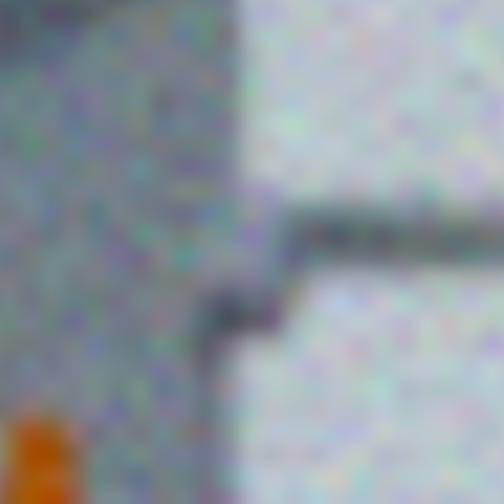

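move(target=[[0,0,0,0,0,0,1,1,1,1,1,1,0,-0.8,0,0,-0.0015,0,0,0,-1,-0.985,-0.98,-0.9,0.1,-1,1.0,-0.8],[0,0,0,0,0,0,1,1,1,1,1,1,0,-0.8,0.00094,-0.00137,-0.0015,0,0,0,-1,-0.985,-0.98,-0.9,0.1,-1,1.0,-0.8]], speed=0.004, cameras=[])

move(target=[0,0,0,0,0,0,1,1,1,1,1,1,0,-0.8,0.00094,-0.00137,0,0,0,0,-1,-0.985,-0.98,-0.9,0.1,-1,1.0,-0.8], speed=0.004, cameras=[])

move(target=[0,0,0,0,0,0,1,1,1,1,1,1,0,-0.8,0.00094,-0.00137,0,0,0,0,-1,-0.985,-0.98,-0.9,0.1,-1,1.0,-0.8], speed=0.004, cameras=[])

Scene clock: 480.07 s.
left_arm: end_effector_position=(+0.7355, +0.5279, +0.4144) hand_measured=(+1.000, +1.000, +1.000, +1.000, +1.000, +1.000) hand_load_n=(+0.0, +0.0, +0.0, +0.0, +0.0, +0.0) hand_stopped_by=(target, target, target, target, target, target) hand_force_limit=0.00 hand_speed=-0.80 end_effector_quat_wxyz=(+0.201, +0.493, -0.282, +0.798) end_effector_velocity=(+0.000, +0.001, +0.000) end_effector_angular_velocity=(+0.000, +0.000, +0.001) | right_arm: end_effector_position=(+0.7829, +0.3076, +0.3632) hand_measured=(-0.996, -0.948, -0.910, -0.840, +0.234, -1.000) hand_load_n=(+6.0, +12.0, +14.5, +9.0, +10.5, +4.5) hand_stopped_by=(force, force, force, force, force, target) hand_force_limit=1.00 hand_speed=-0.80 end_effector_quat_wxyz=(+0.724, -0.192, +0.623, +0.227) end_effector_velocity=(+0.000, +0.000, +0.000) end_effector_angular_velocity=(+0.001, +0.000, +0.000)
Joint positions: left_arm=[-0.017 -1.328 1.896 -1.06 2.292 -4.78] | right_arm=[0.787 -0.827 1.223 -0.553 1.812 -1.603]
Joint velocities: left_arm=[0.001 0 0 0 0 -0.001] | right_arm=[0 0 0 0 0 0]
Joint torques (N m): left_arm=[10.27 -39.21 -46.98 -0.33 1.5 -3.03] | right_arm=[-14.28 -123 -46.72 -7.64 -0.39 2.21]
Wrist force (N): left_arm=[2.3 1.3 -0.2] | right_arm=[7.1 -0.8 -12.5]
Wrist torque (N m): left_arm=[0.24 -0.52 0.30] | right_arm=[-0.06 -0.16 0.00]
Wrist force, peak (N): left_arm=[2.6 1.2 0.3] | right_arm=[7.0 -0.7 -14.2]
Hand target: left_arm +0.7355, +0.5279, +0.4144; +0.201, +0.493, -0.282, +0.798 | right_arm +0.7828, +0.3076, +0.3633; +0.724, -0.192, +0.623, +0.227
Off the commanded pose: left_arm 0.000 m, 0 deg | right_arm 0.000 m, 0 deg.
move: done
No camera images: "cameras" was empty.

Scene clock: 480.77 s.
left_arm: end_effector_position=(+0.7355, +0.5279, +0.4144) hand_measured=(+1.000, +1.000, +1.000, +1.000, +1.000, +1.000) hand_load_n=(+0.0, +0.0, +0.0, +0.0, +0.0, +0.0) hand_stopped_by=(target, target, target, target, target, target) hand_force_limit=0.00 hand_speed=-0.80 end_effector_quat_wxyz=(+0.201, +0.493, -0.282, +0.798) end_effector_velocity=(+0.000, +0.000, +0.000) end_effector_angular_velocity=(+0.000, +0.000, +0.000) | right_arm: end_effector_position=(+0.7834, +0.3068, +0.3633) hand_measured=(-0.996, -0.948, -0.910, -0.840, +0.234, -1.000) hand_load_n=(+5.5, +11.5, +15.0, +9.0, +10.5, +5.0) hand_stopped_by=(force, force, force, force, force, target) hand_force_limit=1.00 hand_speed=-0.80 end_effector_quat_wxyz=(+0.724, -0.192, +0.623, +0.227) end_effector_velocity=(+0.000, +0.000, -0.002) end_effector_angular_velocity=(-0.001, +0.001, +0.000)
Joint positions: left_arm=[-0.017 -1.328 1.896 -1.06 2.292 -4.78] | right_arm=[0.786 -0.827 1.225 -0.553 1.811 -1.603]
Joint velocities: left_arm=[0 0 0 0 0.001 0] | right_arm=[0 0.002 0 0 0 0]
Joint torques (N m): left_arm=[6.93 -37.87 -45.84 -0.31 1.01 -2.8] | right_arm=[-15.83 -121.59 -44.81 -7.35 -0.36 2.21]
Wrist force (N): left_arm=[2.2 1.3 0.0] | right_arm=[6.7 -0.4 -9.3]
Wrist torque (N m): left_arm=[0.21 -0.50 0.29] | right_arm=[-0.19 -0.16 -0.01]
Wrist force, peak (N): left_arm=[2.4 1.4 0.5] | right_arm=[6.9 -0.8 -12.4]
Hand target: left_arm +0.7355, +0.5279, +0.4144; +0.201, +0.493, -0.282, +0.798 | right_arm +0.7834, +0.3068, +0.3633; +0.724, -0.192, +0.623, +0.227
Off the commanded pose: left_arm 0.000 m, 0 deg | right_arm 0.000 m, 0 deg.
move: done
No camera images: "cameras" was empty.

Scene clock: 481.47 s.
left_arm: end_effector_position=(+0.7355, +0.5279, +0.4144) hand_measured=(+1.000, +1.000, +1.000, +1.000, +1.000, +1.000) hand_load_n=(+0.0, +0.0, -0.5, +0.0, +0.0, +0.0) hand_stopped_by=(target, target, target, target, target, target) hand_force_limit=0.00 hand_speed=-0.80 end_effector_quat_wxyz=(+0.201, +0.493, -0.282, +0.798) end_effector_velocity=(+0.000, +0.000, +0.000) end_effector_angular_velocity=(+0.000, +0.000, +0.000) | right_arm: end_effector_position=(+0.7840, +0.3059, +0.3633) hand_measured=(-0.996, -0.948, -0.910, -0.840, +0.234, -1.000) hand_load_n=(+5.5, +12.0, +15.0, +9.0, +10.5, +5.0) hand_stopped_by=(force, force, force, force, force, target) hand_force_limit=1.00 hand_speed=-0.80 end_effector_quat_wxyz=(+0.724, -0.192, +0.623, +0.227) end_effector_velocity=(+0.000, +0.000, -0.002) end_effector_angular_velocity=(-0.001, +0.001, +0.000)
Joint positions: left_arm=[-0.017 -1.328 1.896 -1.06 2.292 -4.78] | right_arm=[0.785 -0.828 1.226 -0.553 1.81 -1.603]
Joint velocities: left_arm=[0 0 0 0 0 0] | right_arm=[0 0.001 0 0.001 0 0]
Joint torques (N m): left_arm=[9.51 -39.27 -45.84 -1.03 1.15 -2.75] | right_arm=[-15.41 -121.76 -43.97 -7.63 -0.74 2.01]
Wrist force (N): left_arm=[2.4 1.4 0.0] | right_arm=[6.8 -0.9 -9.3]
Wrist torque (N m): left_arm=[0.24 -0.54 0.31] | right_arm=[-0.19 -0.13 -0.02]
Wrist force, peak (N): left_arm=[2.6 1.3 0.1] | right_arm=[7.2 -0.3 -10.1]
Hand target: left_arm +0.7355, +0.5279, +0.4144; +0.201, +0.493, -0.282, +0.798 | right_arm +0.7840, +0.3059, +0.3633; +0.724, -0.192, +0.623, +0.227
Off the commanded pose: left_arm 0.000 m, 0 deg | right_arm 0.000 m, 0 deg.
move: done
No camera images: "cameras" was empty.

move(target=[0,0,0,0,0,0,1,1,1,1,1,1,0,-0.8,0.00094,-0.00137,0,0,0,0,-1,-0.985,-0.98,-0.9,0.1,-1,1.0,-0.8], speed=0.004, cameras=[])

move(target=[0,0,0,0,0,0,1,1,1,1,1,1,0,-0.8,0.00094,-0.00137,0,0,0,0,-1,-0.985,-0.98,-0.9,0.1,-1,1.0,-0.8], speed=0.004, cameras=["cam_left_wrist"])

zoom_image(camera="cam_left_wrist", region=[355, 233, 371, 249])

Scene clock: 482.33 s.
left_arm: end_effector_position=(+0.7355, +0.5279, +0.4144) hand_measured=(+1.000, +1.000, +1.000, +1.000, +1.000, +1.000) hand_load_n=(+0.0, +0.0, +0.0, +0.0, +0.0, +0.0) hand_stopped_by=(target, target, target, target, target, target) hand_force_limit=0.00 hand_speed=-0.80 end_effector_quat_wxyz=(+0.201, +0.493, -0.282, +0.798) end_effector_velocity=(+0.000, +0.000, +0.000) end_effector_angular_velocity=(+0.001, -0.001, +0.000) | right_arm: end_effector_position=(+0.7845, +0.3051, +0.3633) hand_measured=(-0.996, -0.948, -0.910, -0.840, +0.234, -1.000) hand_load_n=(+5.5, +12.0, +15.0, +9.0, +10.5, +4.5) hand_stopped_by=(force, force, force, force, force, target) hand_force_limit=1.00 hand_speed=-0.80 end_effector_quat_wxyz=(+0.724, -0.192, +0.623, +0.227) end_effector_velocity=(+0.000, +0.000, +0.001) end_effector_angular_velocity=(+0.000, -0.001, +0.000)
Joint positions: left_arm=[-0.017 -1.328 1.896 -1.06 2.292 -4.78] | right_arm=[0.784 -0.829 1.227 -0.554 1.809 -1.603]
Joint velocities: left_arm=[-0.001 0 0 0 -0.001 0.001] | right_arm=[0 -0.001 0 0 0 0]
Joint torques (N m): left_arm=[9.17 -40.68 -45.19 -0.56 1.22 -2.81] | right_arm=[-14.48 -121.57 -44.11 -7.74 -0.93 2.31]
Wrist force (N): left_arm=[2.3 1.5 -0.1] | right_arm=[6.9 -1.3 -8.1]
Wrist torque (N m): left_arm=[0.26 -0.51 0.30] | right_arm=[-0.17 -0.10 0.00]
Wrist force, peak (N): left_arm=[2.7 1.6 0.3] | right_arm=[7.1 -0.4 -9.9]
Hand target: left_arm +0.7355, +0.5279, +0.4144; +0.201, +0.493, -0.282, +0.798 | right_arm +0.7845, +0.3051, +0.3633; +0.724, -0.192, +0.623, +0.227
Off the commanded pose: left_arm 0.000 m, 0 deg | right_arm 0.000 m, 0 deg.
move: done
No camera images: "cameras" was empty.

Scene clock: 483.03 s.
left_arm: end_effector_position=(+0.7355, +0.5279, +0.4144) hand_measured=(+1.000, +1.000, +1.000, +1.000, +1.000, +1.000) hand_load_n=(+0.0, +0.0, +0.0, +0.0, +0.0, +0.0) hand_stopped_by=(target, target, target, target, target, target) hand_force_limit=0.00 hand_speed=-0.80 end_effector_quat_wxyz=(+0.201, +0.493, -0.282, +0.798) end_effector_velocity=(+0.000, +0.000, +0.000) end_effector_angular_velocity=(+0.000, +0.000, +0.000) | right_arm: end_effector_position=(+0.7851, +0.3043, +0.3633) hand_measured=(-0.996, -0.948, -0.910, -0.840, +0.234, -1.000) hand_load_n=(+5.5, +11.5, +15.5, +9.0, +10.5, +5.0) hand_stopped_by=(force, force, force, force, force, target) hand_force_limit=1.00 hand_speed=-0.80 end_effector_quat_wxyz=(+0.724, -0.192, +0.623, +0.227) end_effector_velocity=(+0.000, +0.000, -0.002) end_effector_angular_velocity=(-0.002, +0.002, +0.000)
Joint positions: left_arm=[-0.017 -1.328 1.896 -1.06 2.292 -4.78] | right_arm=[0.783 -0.829 1.228 -0.554 1.808 -1.602]
Joint velocities: left_arm=[0 0 0 0 0.001 -0.001] | right_arm=[0 0.002 0 0.001 0 0]
Joint torques (N m): left_arm=[9.4 -40.82 -45.76 -0.57 1.73 -2.6] | right_arm=[-13.24 -122.08 -42.7 -7.38 -1.01 2.2]
Wrist force (N): left_arm=[2.3 1.4 -0.1] | right_arm=[7.0 -1.2 -5.2]
Wrist torque (N m): left_arm=[0.24 -0.52 0.30] | right_arm=[-0.15 -0.05 0.03]
Wrist force, peak (N): left_arm=[2.5 1.4 0.1] | right_arm=[7.1 -1.1 -8.2]
Hand target: left_arm +0.7355, +0.5279, +0.4144; +0.201, +0.493, -0.282, +0.798 | right_arm +0.7851, +0.3043, +0.3633; +0.724, -0.192, +0.623, +0.227
Off the commanded pose: left_arm 0.000 m, 0 deg | right_arm 0.000 m, 0 deg.
move: done
Images, in order (width x height): cam_left_wrist 672x504.

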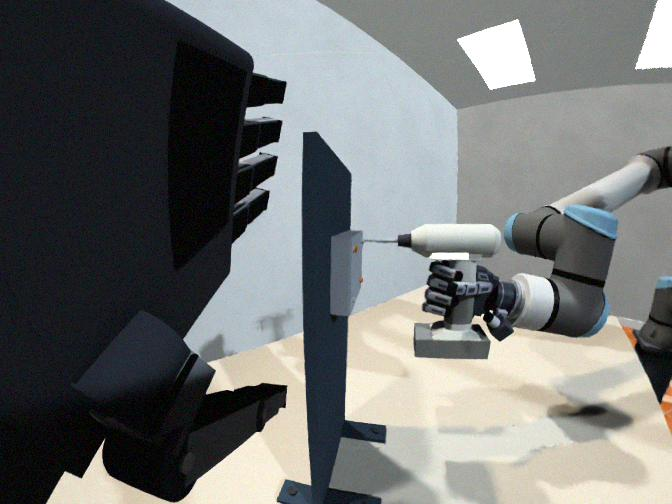

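Scaled by 31.500 from the camera's 672x504 image, which has a finer 960x720 frame.

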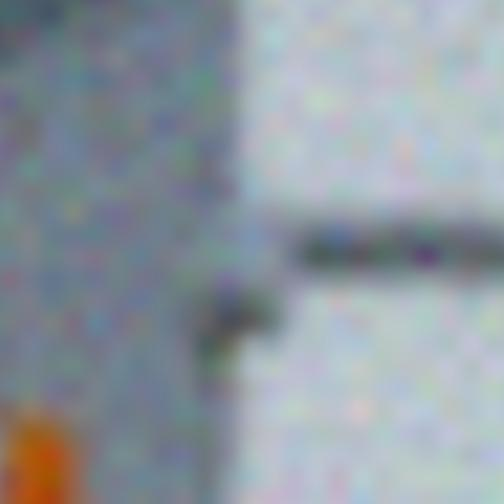

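move(target=[0,0,0,0,0,0,1,1,1,1,1,1,0,-0.8,0.00121,-0.00118,0,0,0,0,-1,-0.985,-0.98,-0.9,0.1,-1,1.0,-0.8], speed=0.004, cameras=[])

move(target=[0,0,0,0,0,0,1,1,1,1,1,1,0,-0.8,0.00094,-0.00137,0,0,0,0,-1,-0.985,-0.98,-0.9,0.1,-1,1.0,-0.8], speed=0.004, cameras=["cam_left_wrist"])

Scene clock: 484.00 s.
left_arm: end_effector_position=(+0.7355, +0.5279, +0.4144) hand_measured=(+1.000, +1.000, +1.000, +1.000, +1.000, +1.000) hand_load_n=(+0.0, +0.0, +0.0, +0.0, +0.0, +0.5) hand_stopped_by=(target, target, target, target, target, target) hand_force_limit=0.00 hand_speed=-0.80 end_effector_quat_wxyz=(+0.201, +0.493, -0.282, +0.798) end_effector_velocity=(+0.000, +0.000, +0.000) end_effector_angular_velocity=(+0.001, +0.000, +0.000) | right_arm: end_effector_position=(+0.7858, +0.3036, +0.3633) hand_measured=(-0.996, -0.948, -0.910, -0.840, +0.234, -1.000) hand_load_n=(+5.0, +11.5, +15.5, +9.0, +10.5, +5.5) hand_stopped_by=(force, force, force, force, force, target) hand_force_limit=1.00 hand_speed=-0.80 end_effector_quat_wxyz=(+0.724, -0.192, +0.623, +0.227) end_effector_velocity=(-0.001, +0.000, +0.002) end_effector_angular_velocity=(+0.001, -0.001, +0.000)
Joint positions: left_arm=[-0.017 -1.328 1.896 -1.06 2.292 -4.78] | right_arm=[0.782 -0.83 1.229 -0.555 1.807 -1.602]
Joint velocities: left_arm=[0 0 0 0 0 0.001] | right_arm=[0 -0.002 0 0 0 0]
Joint torques (N m): left_arm=[8.85 -40.63 -45.14 -0.27 1.09 -2.87] | right_arm=[-11.04 -122.68 -41.44 -7.25 -1.19 2.04]
Wrist force (N): left_arm=[1.9 1.7 0.0] | right_arm=[7.0 -1.8 -3.0]
Wrist torque (N m): left_arm=[0.28 -0.46 0.29] | right_arm=[-0.30 -0.02 0.01]
Wrist force, peak (N): left_arm=[2.7 1.4 0.4] | right_arm=[7.2 -1.8 -8.0]
Hand target: left_arm +0.7355, +0.5279, +0.4144; +0.201, +0.493, -0.282, +0.798 | right_arm +0.7858, +0.3036, +0.3633; +0.724, -0.192, +0.623, +0.227
Off the commanded pose: left_arm 0.000 m, 0 deg | right_arm 0.000 m, 0 deg.
move: done
No camera images: "cameras" was empty.

Scene clock: 484.70 s.
left_arm: end_effector_position=(+0.7355, +0.5279, +0.4144) hand_measured=(+1.000, +1.000, +1.000, +1.000, +1.000, +1.000) hand_load_n=(+0.0, +0.0, +0.0, +0.0, +0.0, +0.0) hand_stopped_by=(target, target, target, target, target, target) hand_force_limit=0.00 hand_speed=-0.80 end_effector_quat_wxyz=(+0.201, +0.493, -0.282, +0.798) end_effector_velocity=(+0.000, +0.001, +0.000) end_effector_angular_velocity=(-0.001, +0.001, +0.002) | right_arm: end_effector_position=(+0.7864, +0.3028, +0.3633) hand_measured=(-0.996, -0.948, -0.910, -0.840, +0.234, -1.000) hand_load_n=(+5.0, +11.5, +15.5, +9.0, +10.5, +5.5) hand_stopped_by=(force, force, force, force, force, target) hand_force_limit=1.00 hand_speed=-0.80 end_effector_quat_wxyz=(+0.724, -0.192, +0.623, +0.227) end_effector_velocity=(+0.000, +0.000, +0.000) end_effector_angular_velocity=(+0.000, +0.000, +0.000)
Joint positions: left_arm=[-0.017 -1.328 1.896 -1.06 2.292 -4.78] | right_arm=[0.781 -0.83 1.23 -0.555 1.806 -1.602]
Joint velocities: left_arm=[0.001 0 0 0 -0.001 -0.001] | right_arm=[0 0 0 0 0 0]
Joint torques (N m): left_arm=[9.45 -39.02 -44.32 -0.66 1.63 -2.61] | right_arm=[-12.06 -121.01 -41.85 -7.2 -1.09 2.04]
Wrist force (N): left_arm=[2.3 1.4 0.1] | right_arm=[7.1 -1.4 -3.2]
Wrist torque (N m): left_arm=[0.24 -0.53 0.31] | right_arm=[-0.24 -0.04 0.03]
Wrist force, peak (N): left_arm=[2.5 1.4 0.3] | right_arm=[7.1 -2.0 -3.4]
Hand target: left_arm +0.7355, +0.5279, +0.4144; +0.201, +0.493, -0.282, +0.798 | right_arm +0.7864, +0.3028, +0.3633; +0.724, -0.192, +0.623, +0.227
Off the commanded pose: left_arm 0.000 m, 0 deg | right_arm 0.000 m, 0 deg.
move: done
Images, in order (width x height): cam_left_wrist 672x504.

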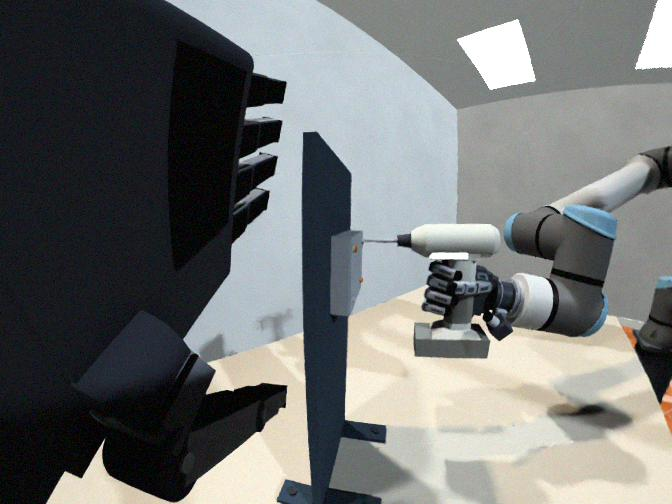

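move(target=[[0,0,0,0,0,0,1,1,1,1,1,1,0,-0.8,-0.0041,-0.00283,0,0,0,0,-1,-0.985,-0.98,-0.9,0.1,-1,1.0,-0.8],[0,0,0,0,0,0,1,1,1,1,1,1,0,-0.8,-0.0095,0.00497,-0.0004,0,0,0,-1,-0.985,-0.98,-0.9,0.1,-1,1.0,-0.8]], speed=0.02, cameras=["cam_left_wrist"])

zoom_image(camera="cam_left_wrist", region=[355, 233, 371, 249])

Scene clock: 485.67 s.
left_arm: end_effector_position=(+0.7355, +0.5279, +0.4144) hand_measured=(+1.000, +1.000, +1.000, +1.000, +1.000, +1.000) hand_load_n=(+0.0, +0.0, +0.0, +0.0, +0.0, +0.0) hand_stopped_by=(target, target, target, target, target, target) hand_force_limit=0.00 hand_speed=-0.80 end_effector_quat_wxyz=(+0.201, +0.493, -0.282, +0.798) end_effector_velocity=(+0.000, -0.001, +0.000) end_effector_angular_velocity=(+0.000, +0.000, -0.001) | right_arm: end_effector_position=(+0.7806, +0.3059, +0.3631) hand_measured=(-0.996, -0.948, -0.910, -0.840, +0.234, -1.000) hand_load_n=(+5.0, +11.5, +15.5, +9.0, +10.5, +5.5) hand_stopped_by=(force, force, force, force, force, target) hand_force_limit=1.00 hand_speed=-0.80 end_effector_quat_wxyz=(+0.724, -0.192, +0.623, +0.227) end_effector_velocity=(+0.000, +0.000, -0.001) end_effector_angular_velocity=(-0.001, +0.000, +0.001)
Joint positions: left_arm=[-0.017 -1.328 1.896 -1.06 2.292 -4.78] | right_arm=[0.787 -0.831 1.231 -0.556 1.812 -1.603]
Joint velocities: left_arm=[-0.001 0 0 0 0 0] | right_arm=[0 0.001 0 0 -0.001 0]
Joint torques (N m): left_arm=[7.65 -37.96 -44.02 -0.77 1.23 -2.69] | right_arm=[-9.98 -116.38 -43.81 -2.98 0.03 -1.73]
Wrist force (N): left_arm=[2.5 1.6 0.1] | right_arm=[7.3 -1.3 -2.8]
Wrist torque (N m): left_arm=[0.26 -0.55 0.32] | right_arm=[-0.24 -0.07 0.04]
Wrist force, peak (N): left_arm=[2.5 1.6 0.1] | right_arm=[7.1 -1.9 -3.5]
Hand target: left_arm +0.7355, +0.5279, +0.4144; +0.201, +0.493, -0.282, +0.798 | right_arm +0.7807, +0.3058, +0.3631; +0.724, -0.192, +0.623, +0.227
Off the commanded pose: left_arm 0.000 m, 0 deg | right_arm 0.000 m, 0 deg.
move: done
Images, in order (width x height): cam_left_wrist 672x504.

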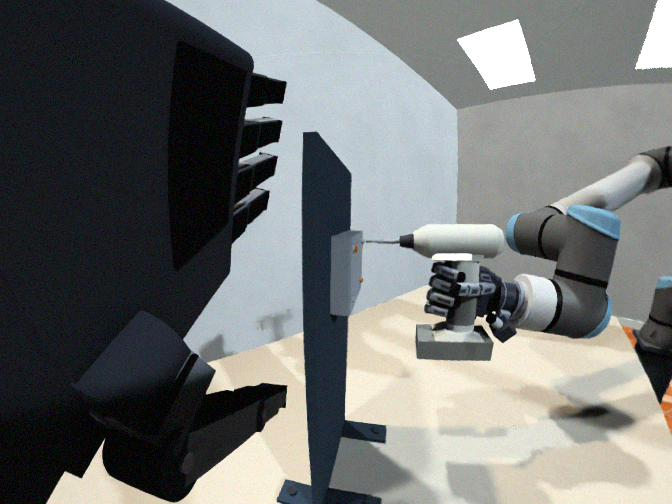

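Scaled by 31.500 from the camera's 672x504 image, which has a finer 960x720 frame.

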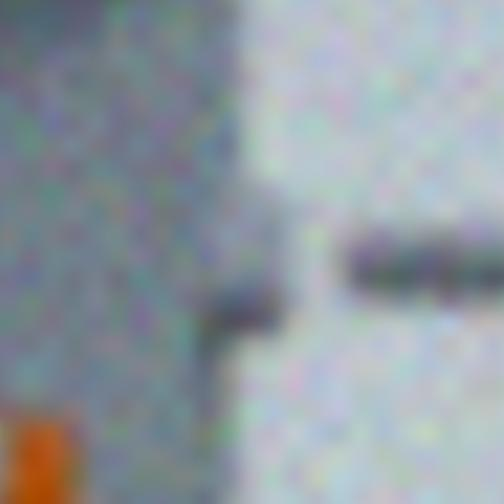

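move(target=[0,0,0,0,0,0,1,1,1,1,1,1,0,-0.8,0.011,0.00754,0.0007,0,0,0,-1,-0.985,-0.98,-0.9,0.1,-1,1.0,-0.8], speed=0.004, stop_force=6, cameras=[])

Scene clock: 487.57 s.
left_arm: end_effector_position=(+0.7355, +0.5279, +0.4144) hand_measured=(+1.000, +1.000, +1.000, +1.000, +1.000, +1.000) hand_load_n=(+0.0, +0.0, +0.0, +0.0, +0.0, +0.0) hand_stopped_by=(target, target, target, target, target, target) hand_force_limit=0.00 hand_speed=-0.80 end_effector_quat_wxyz=(+0.201, +0.493, -0.282, +0.798) end_effector_velocity=(+0.000, -0.001, +0.000) end_effector_angular_velocity=(+0.001, +0.000, -0.002) | right_arm: end_effector_position=(+0.7832, +0.3075, +0.3632) hand_measured=(-0.996, -0.948, -0.910, -0.840, +0.234, -1.000) hand_load_n=(+4.0, +11.0, +15.0, +9.0, +10.5, +5.5) hand_stopped_by=(force, force, force, force, force, target) hand_force_limit=1.00 hand_speed=-0.80 end_effector_quat_wxyz=(+0.724, -0.192, +0.623, +0.227) end_effector_velocity=(+0.000, +0.000, +0.000) end_effector_angular_velocity=(+0.000, +0.000, +0.000)
Joint positions: left_arm=[-0.017 -1.328 1.896 -1.06 2.292 -4.78] | right_arm=[0.786 -0.826 1.223 -0.552 1.811 -1.603]
Joint velocities: left_arm=[-0.001 0 0 0 0.001 0.001] | right_arm=[0 0 0 0 0 0]
Joint torques (N m): left_arm=[7.02 -37.82 -43.27 -0.97 1.24 -2.59] | right_arm=[-1.92 -119.91 -50.1 -7.38 1.87 0.94]
Wrist force (N): left_arm=[2.1 1.2 0.1] | right_arm=[8.1 0.6 -10.5]
Wrist torque (N m): left_arm=[0.19 -0.50 0.29] | right_arm=[-0.10 -0.19 0.05]
Wrist force, peak (N): left_arm=[2.4 1.7 0.0] | right_arm=[9.5 0.1 -21.7]
Hand target: left_arm +0.7355, +0.5279, +0.4144; +0.201, +0.493, -0.282, +0.798 | right_arm +0.7832, +0.3075, +0.3632; +0.724, -0.192, +0.623, +0.227
Off the commanded pose: left_arm 0.000 m, 0 deg | right_arm 0.005 m, 0 deg.
move: contact (right_arm)
No camera images: "cameras" was empty.

move(target=[0,0,0,0,0,0,1,1,1,1,1,1,0,-0.8,0.0002,0.00015,0.0008,0,0,0,-1,-0.985,-0.98,-0.9,0.1,-1,1.0,-0.8], speed=0.004, cameras=["cam_left_wrist"])

zoom_image(camera="cam_left_wrist", region=[355, 233, 371, 249])

Scene clock: 488.40 s.
left_arm: end_effector_position=(+0.7355, +0.5279, +0.4144) hand_measured=(+1.000, +1.000, +1.000, +1.000, +1.000, +1.000) hand_load_n=(+0.0, +0.0, +0.0, +0.0, +0.0, +0.0) hand_stopped_by=(target, target, target, target, target, target) hand_force_limit=0.00 hand_speed=-0.80 end_effector_quat_wxyz=(+0.201, +0.493, -0.282, +0.798) end_effector_velocity=(+0.000, +0.000, +0.000) end_effector_angular_velocity=(-0.001, +0.000, +0.000) | right_arm: end_effector_position=(+0.7833, +0.3076, +0.3637) hand_measured=(-0.996, -0.948, -0.910, -0.840, +0.234, -1.000) hand_load_n=(+4.0, +10.5, +14.5, +8.5, +11.5, +5.0) hand_stopped_by=(force, force, force, force, force, target) hand_force_limit=1.00 hand_speed=-0.80 end_effector_quat_wxyz=(+0.724, -0.192, +0.623, +0.227) end_effector_velocity=(+0.000, +0.000, +0.001) end_effector_angular_velocity=(+0.001, -0.001, +0.000)
Joint positions: left_arm=[-0.017 -1.328 1.896 -1.06 2.292 -4.78] | right_arm=[0.786 -0.827 1.222 -0.551 1.811 -1.603]
Joint velocities: left_arm=[0.001 -0.001 0 0 0 -0.001] | right_arm=[0 -0.001 0 0 0 0]
Joint torques (N m): left_arm=[7.47 -39.23 -42.97 -0.65 1.75 -2.93] | right_arm=[-3.42 -120.09 -55.53 -6.85 0.56 0.53]
Wrist force (N): left_arm=[2.2 1.4 0.3] | right_arm=[10.3 -0.6 -23.2]
Wrist torque (N m): left_arm=[0.21 -0.50 0.29] | right_arm=[0.05 0.11 -0.02]
Wrist force, peak (N): left_arm=[2.8 1.1 0.2] | right_arm=[10.7 0.1 -24.6]
Hand target: left_arm +0.7355, +0.5279, +0.4144; +0.201, +0.493, -0.282, +0.798 | right_arm +0.7833, +0.3076, +0.3636; +0.724, -0.192, +0.623, +0.227
Off the commanded pose: left_arm 0.000 m, 0 deg | right_arm 0.000 m, 0 deg.
move: done
Images, in order (width x height): cam_left_wrist 672x504.

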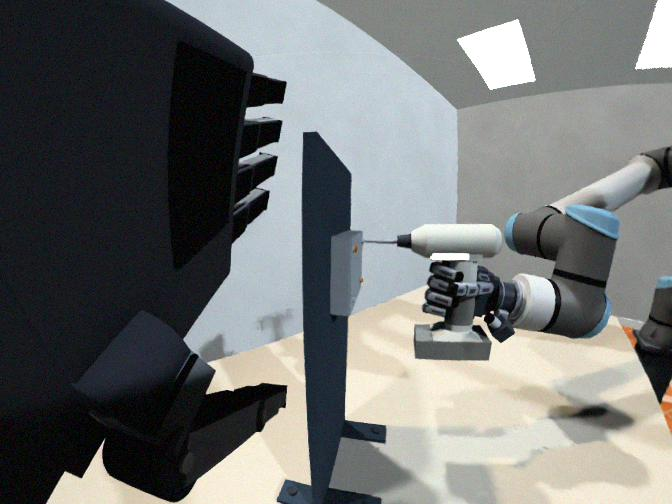

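Scaled by 31.500 from the camera's 672x504 image, which has a finer 960x720 frame.

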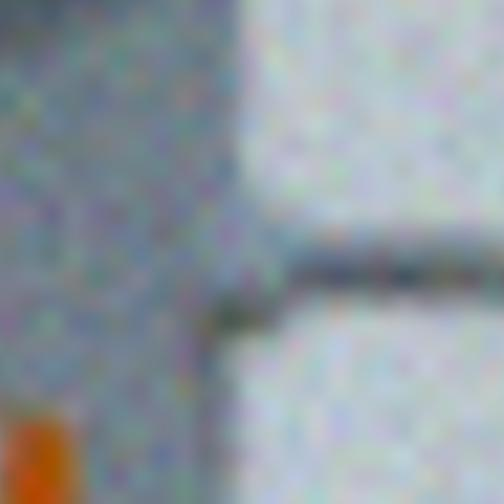

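move(target=[0,0,0,0,0,0,1,1,1,1,1,1,0,-0.8,-0.00157,-0.00108,0.0024,-0.00298,0.00469,0,-1,-0.985,-0.98,-0.9,0.1,-1,1.0,-0.8], speed=0.01, cameras=[])

Scene clock: 490.63 s.
left_arm: end_effector_position=(+0.7355, +0.5279, +0.4144) hand_measured=(+1.000, +1.000, +1.000, +1.000, +1.000, +1.000) hand_load_n=(+0.0, +0.0, +0.0, +0.0, +0.0, +0.0) hand_stopped_by=(target, target, target, target, target, target) hand_force_limit=0.00 hand_speed=-0.80 end_effector_quat_wxyz=(+0.201, +0.493, -0.282, +0.798) end_effector_velocity=(+0.000, +0.000, +0.001) end_effector_angular_velocity=(+0.000, -0.001, +0.000) | right_arm: end_effector_position=(+0.7824, +0.3069, +0.3651) hand_measured=(-0.996, -0.948, -0.910, -0.840, +0.234, -1.000) hand_load_n=(+4.0, +11.0, +15.0, +9.0, +11.5, +4.5) hand_stopped_by=(force, force, force, force, force, target) hand_force_limit=1.00 hand_speed=-0.80 end_effector_quat_wxyz=(+0.718, -0.194, +0.629, +0.226) end_effector_velocity=(+0.000, +0.000, -0.001) end_effector_angular_velocity=(+0.000, +0.000, +0.000)
Joint positions: left_arm=[-0.017 -1.328 1.896 -1.06 2.292 -4.78] | right_arm=[0.787 -0.831 1.218 -0.525 1.813 -1.598]
Joint velocities: left_arm=[0 0 0 -0.001 0 0] | right_arm=[0 0.001 0 -0.001 0 0]
Joint torques (N m): left_arm=[9.35 -42.16 -42.58 -1.11 1.57 -2.37] | right_arm=[13.88 -114.76 -49.27 -6.92 1.61 1.07]
Wrist force (N): left_arm=[2.2 1.5 0.0] | right_arm=[7.0 -1.7 -3.6]
Wrist torque (N m): left_arm=[0.26 -0.50 0.30] | right_arm=[-0.29 -0.05 0.01]
Wrist force, peak (N): left_arm=[2.5 1.7 0.4] | right_arm=[10.2 -0.6 -26.3]
Hand target: left_arm +0.7355, +0.5279, +0.4144; +0.201, +0.493, -0.282, +0.798 | right_arm +0.7824, +0.3070, +0.3651; +0.718, -0.194, +0.629, +0.226
Off the commanded pose: left_arm 0.000 m, 0 deg | right_arm 0.000 m, 0 deg.
move: done
No camera images: "cameras" was empty.


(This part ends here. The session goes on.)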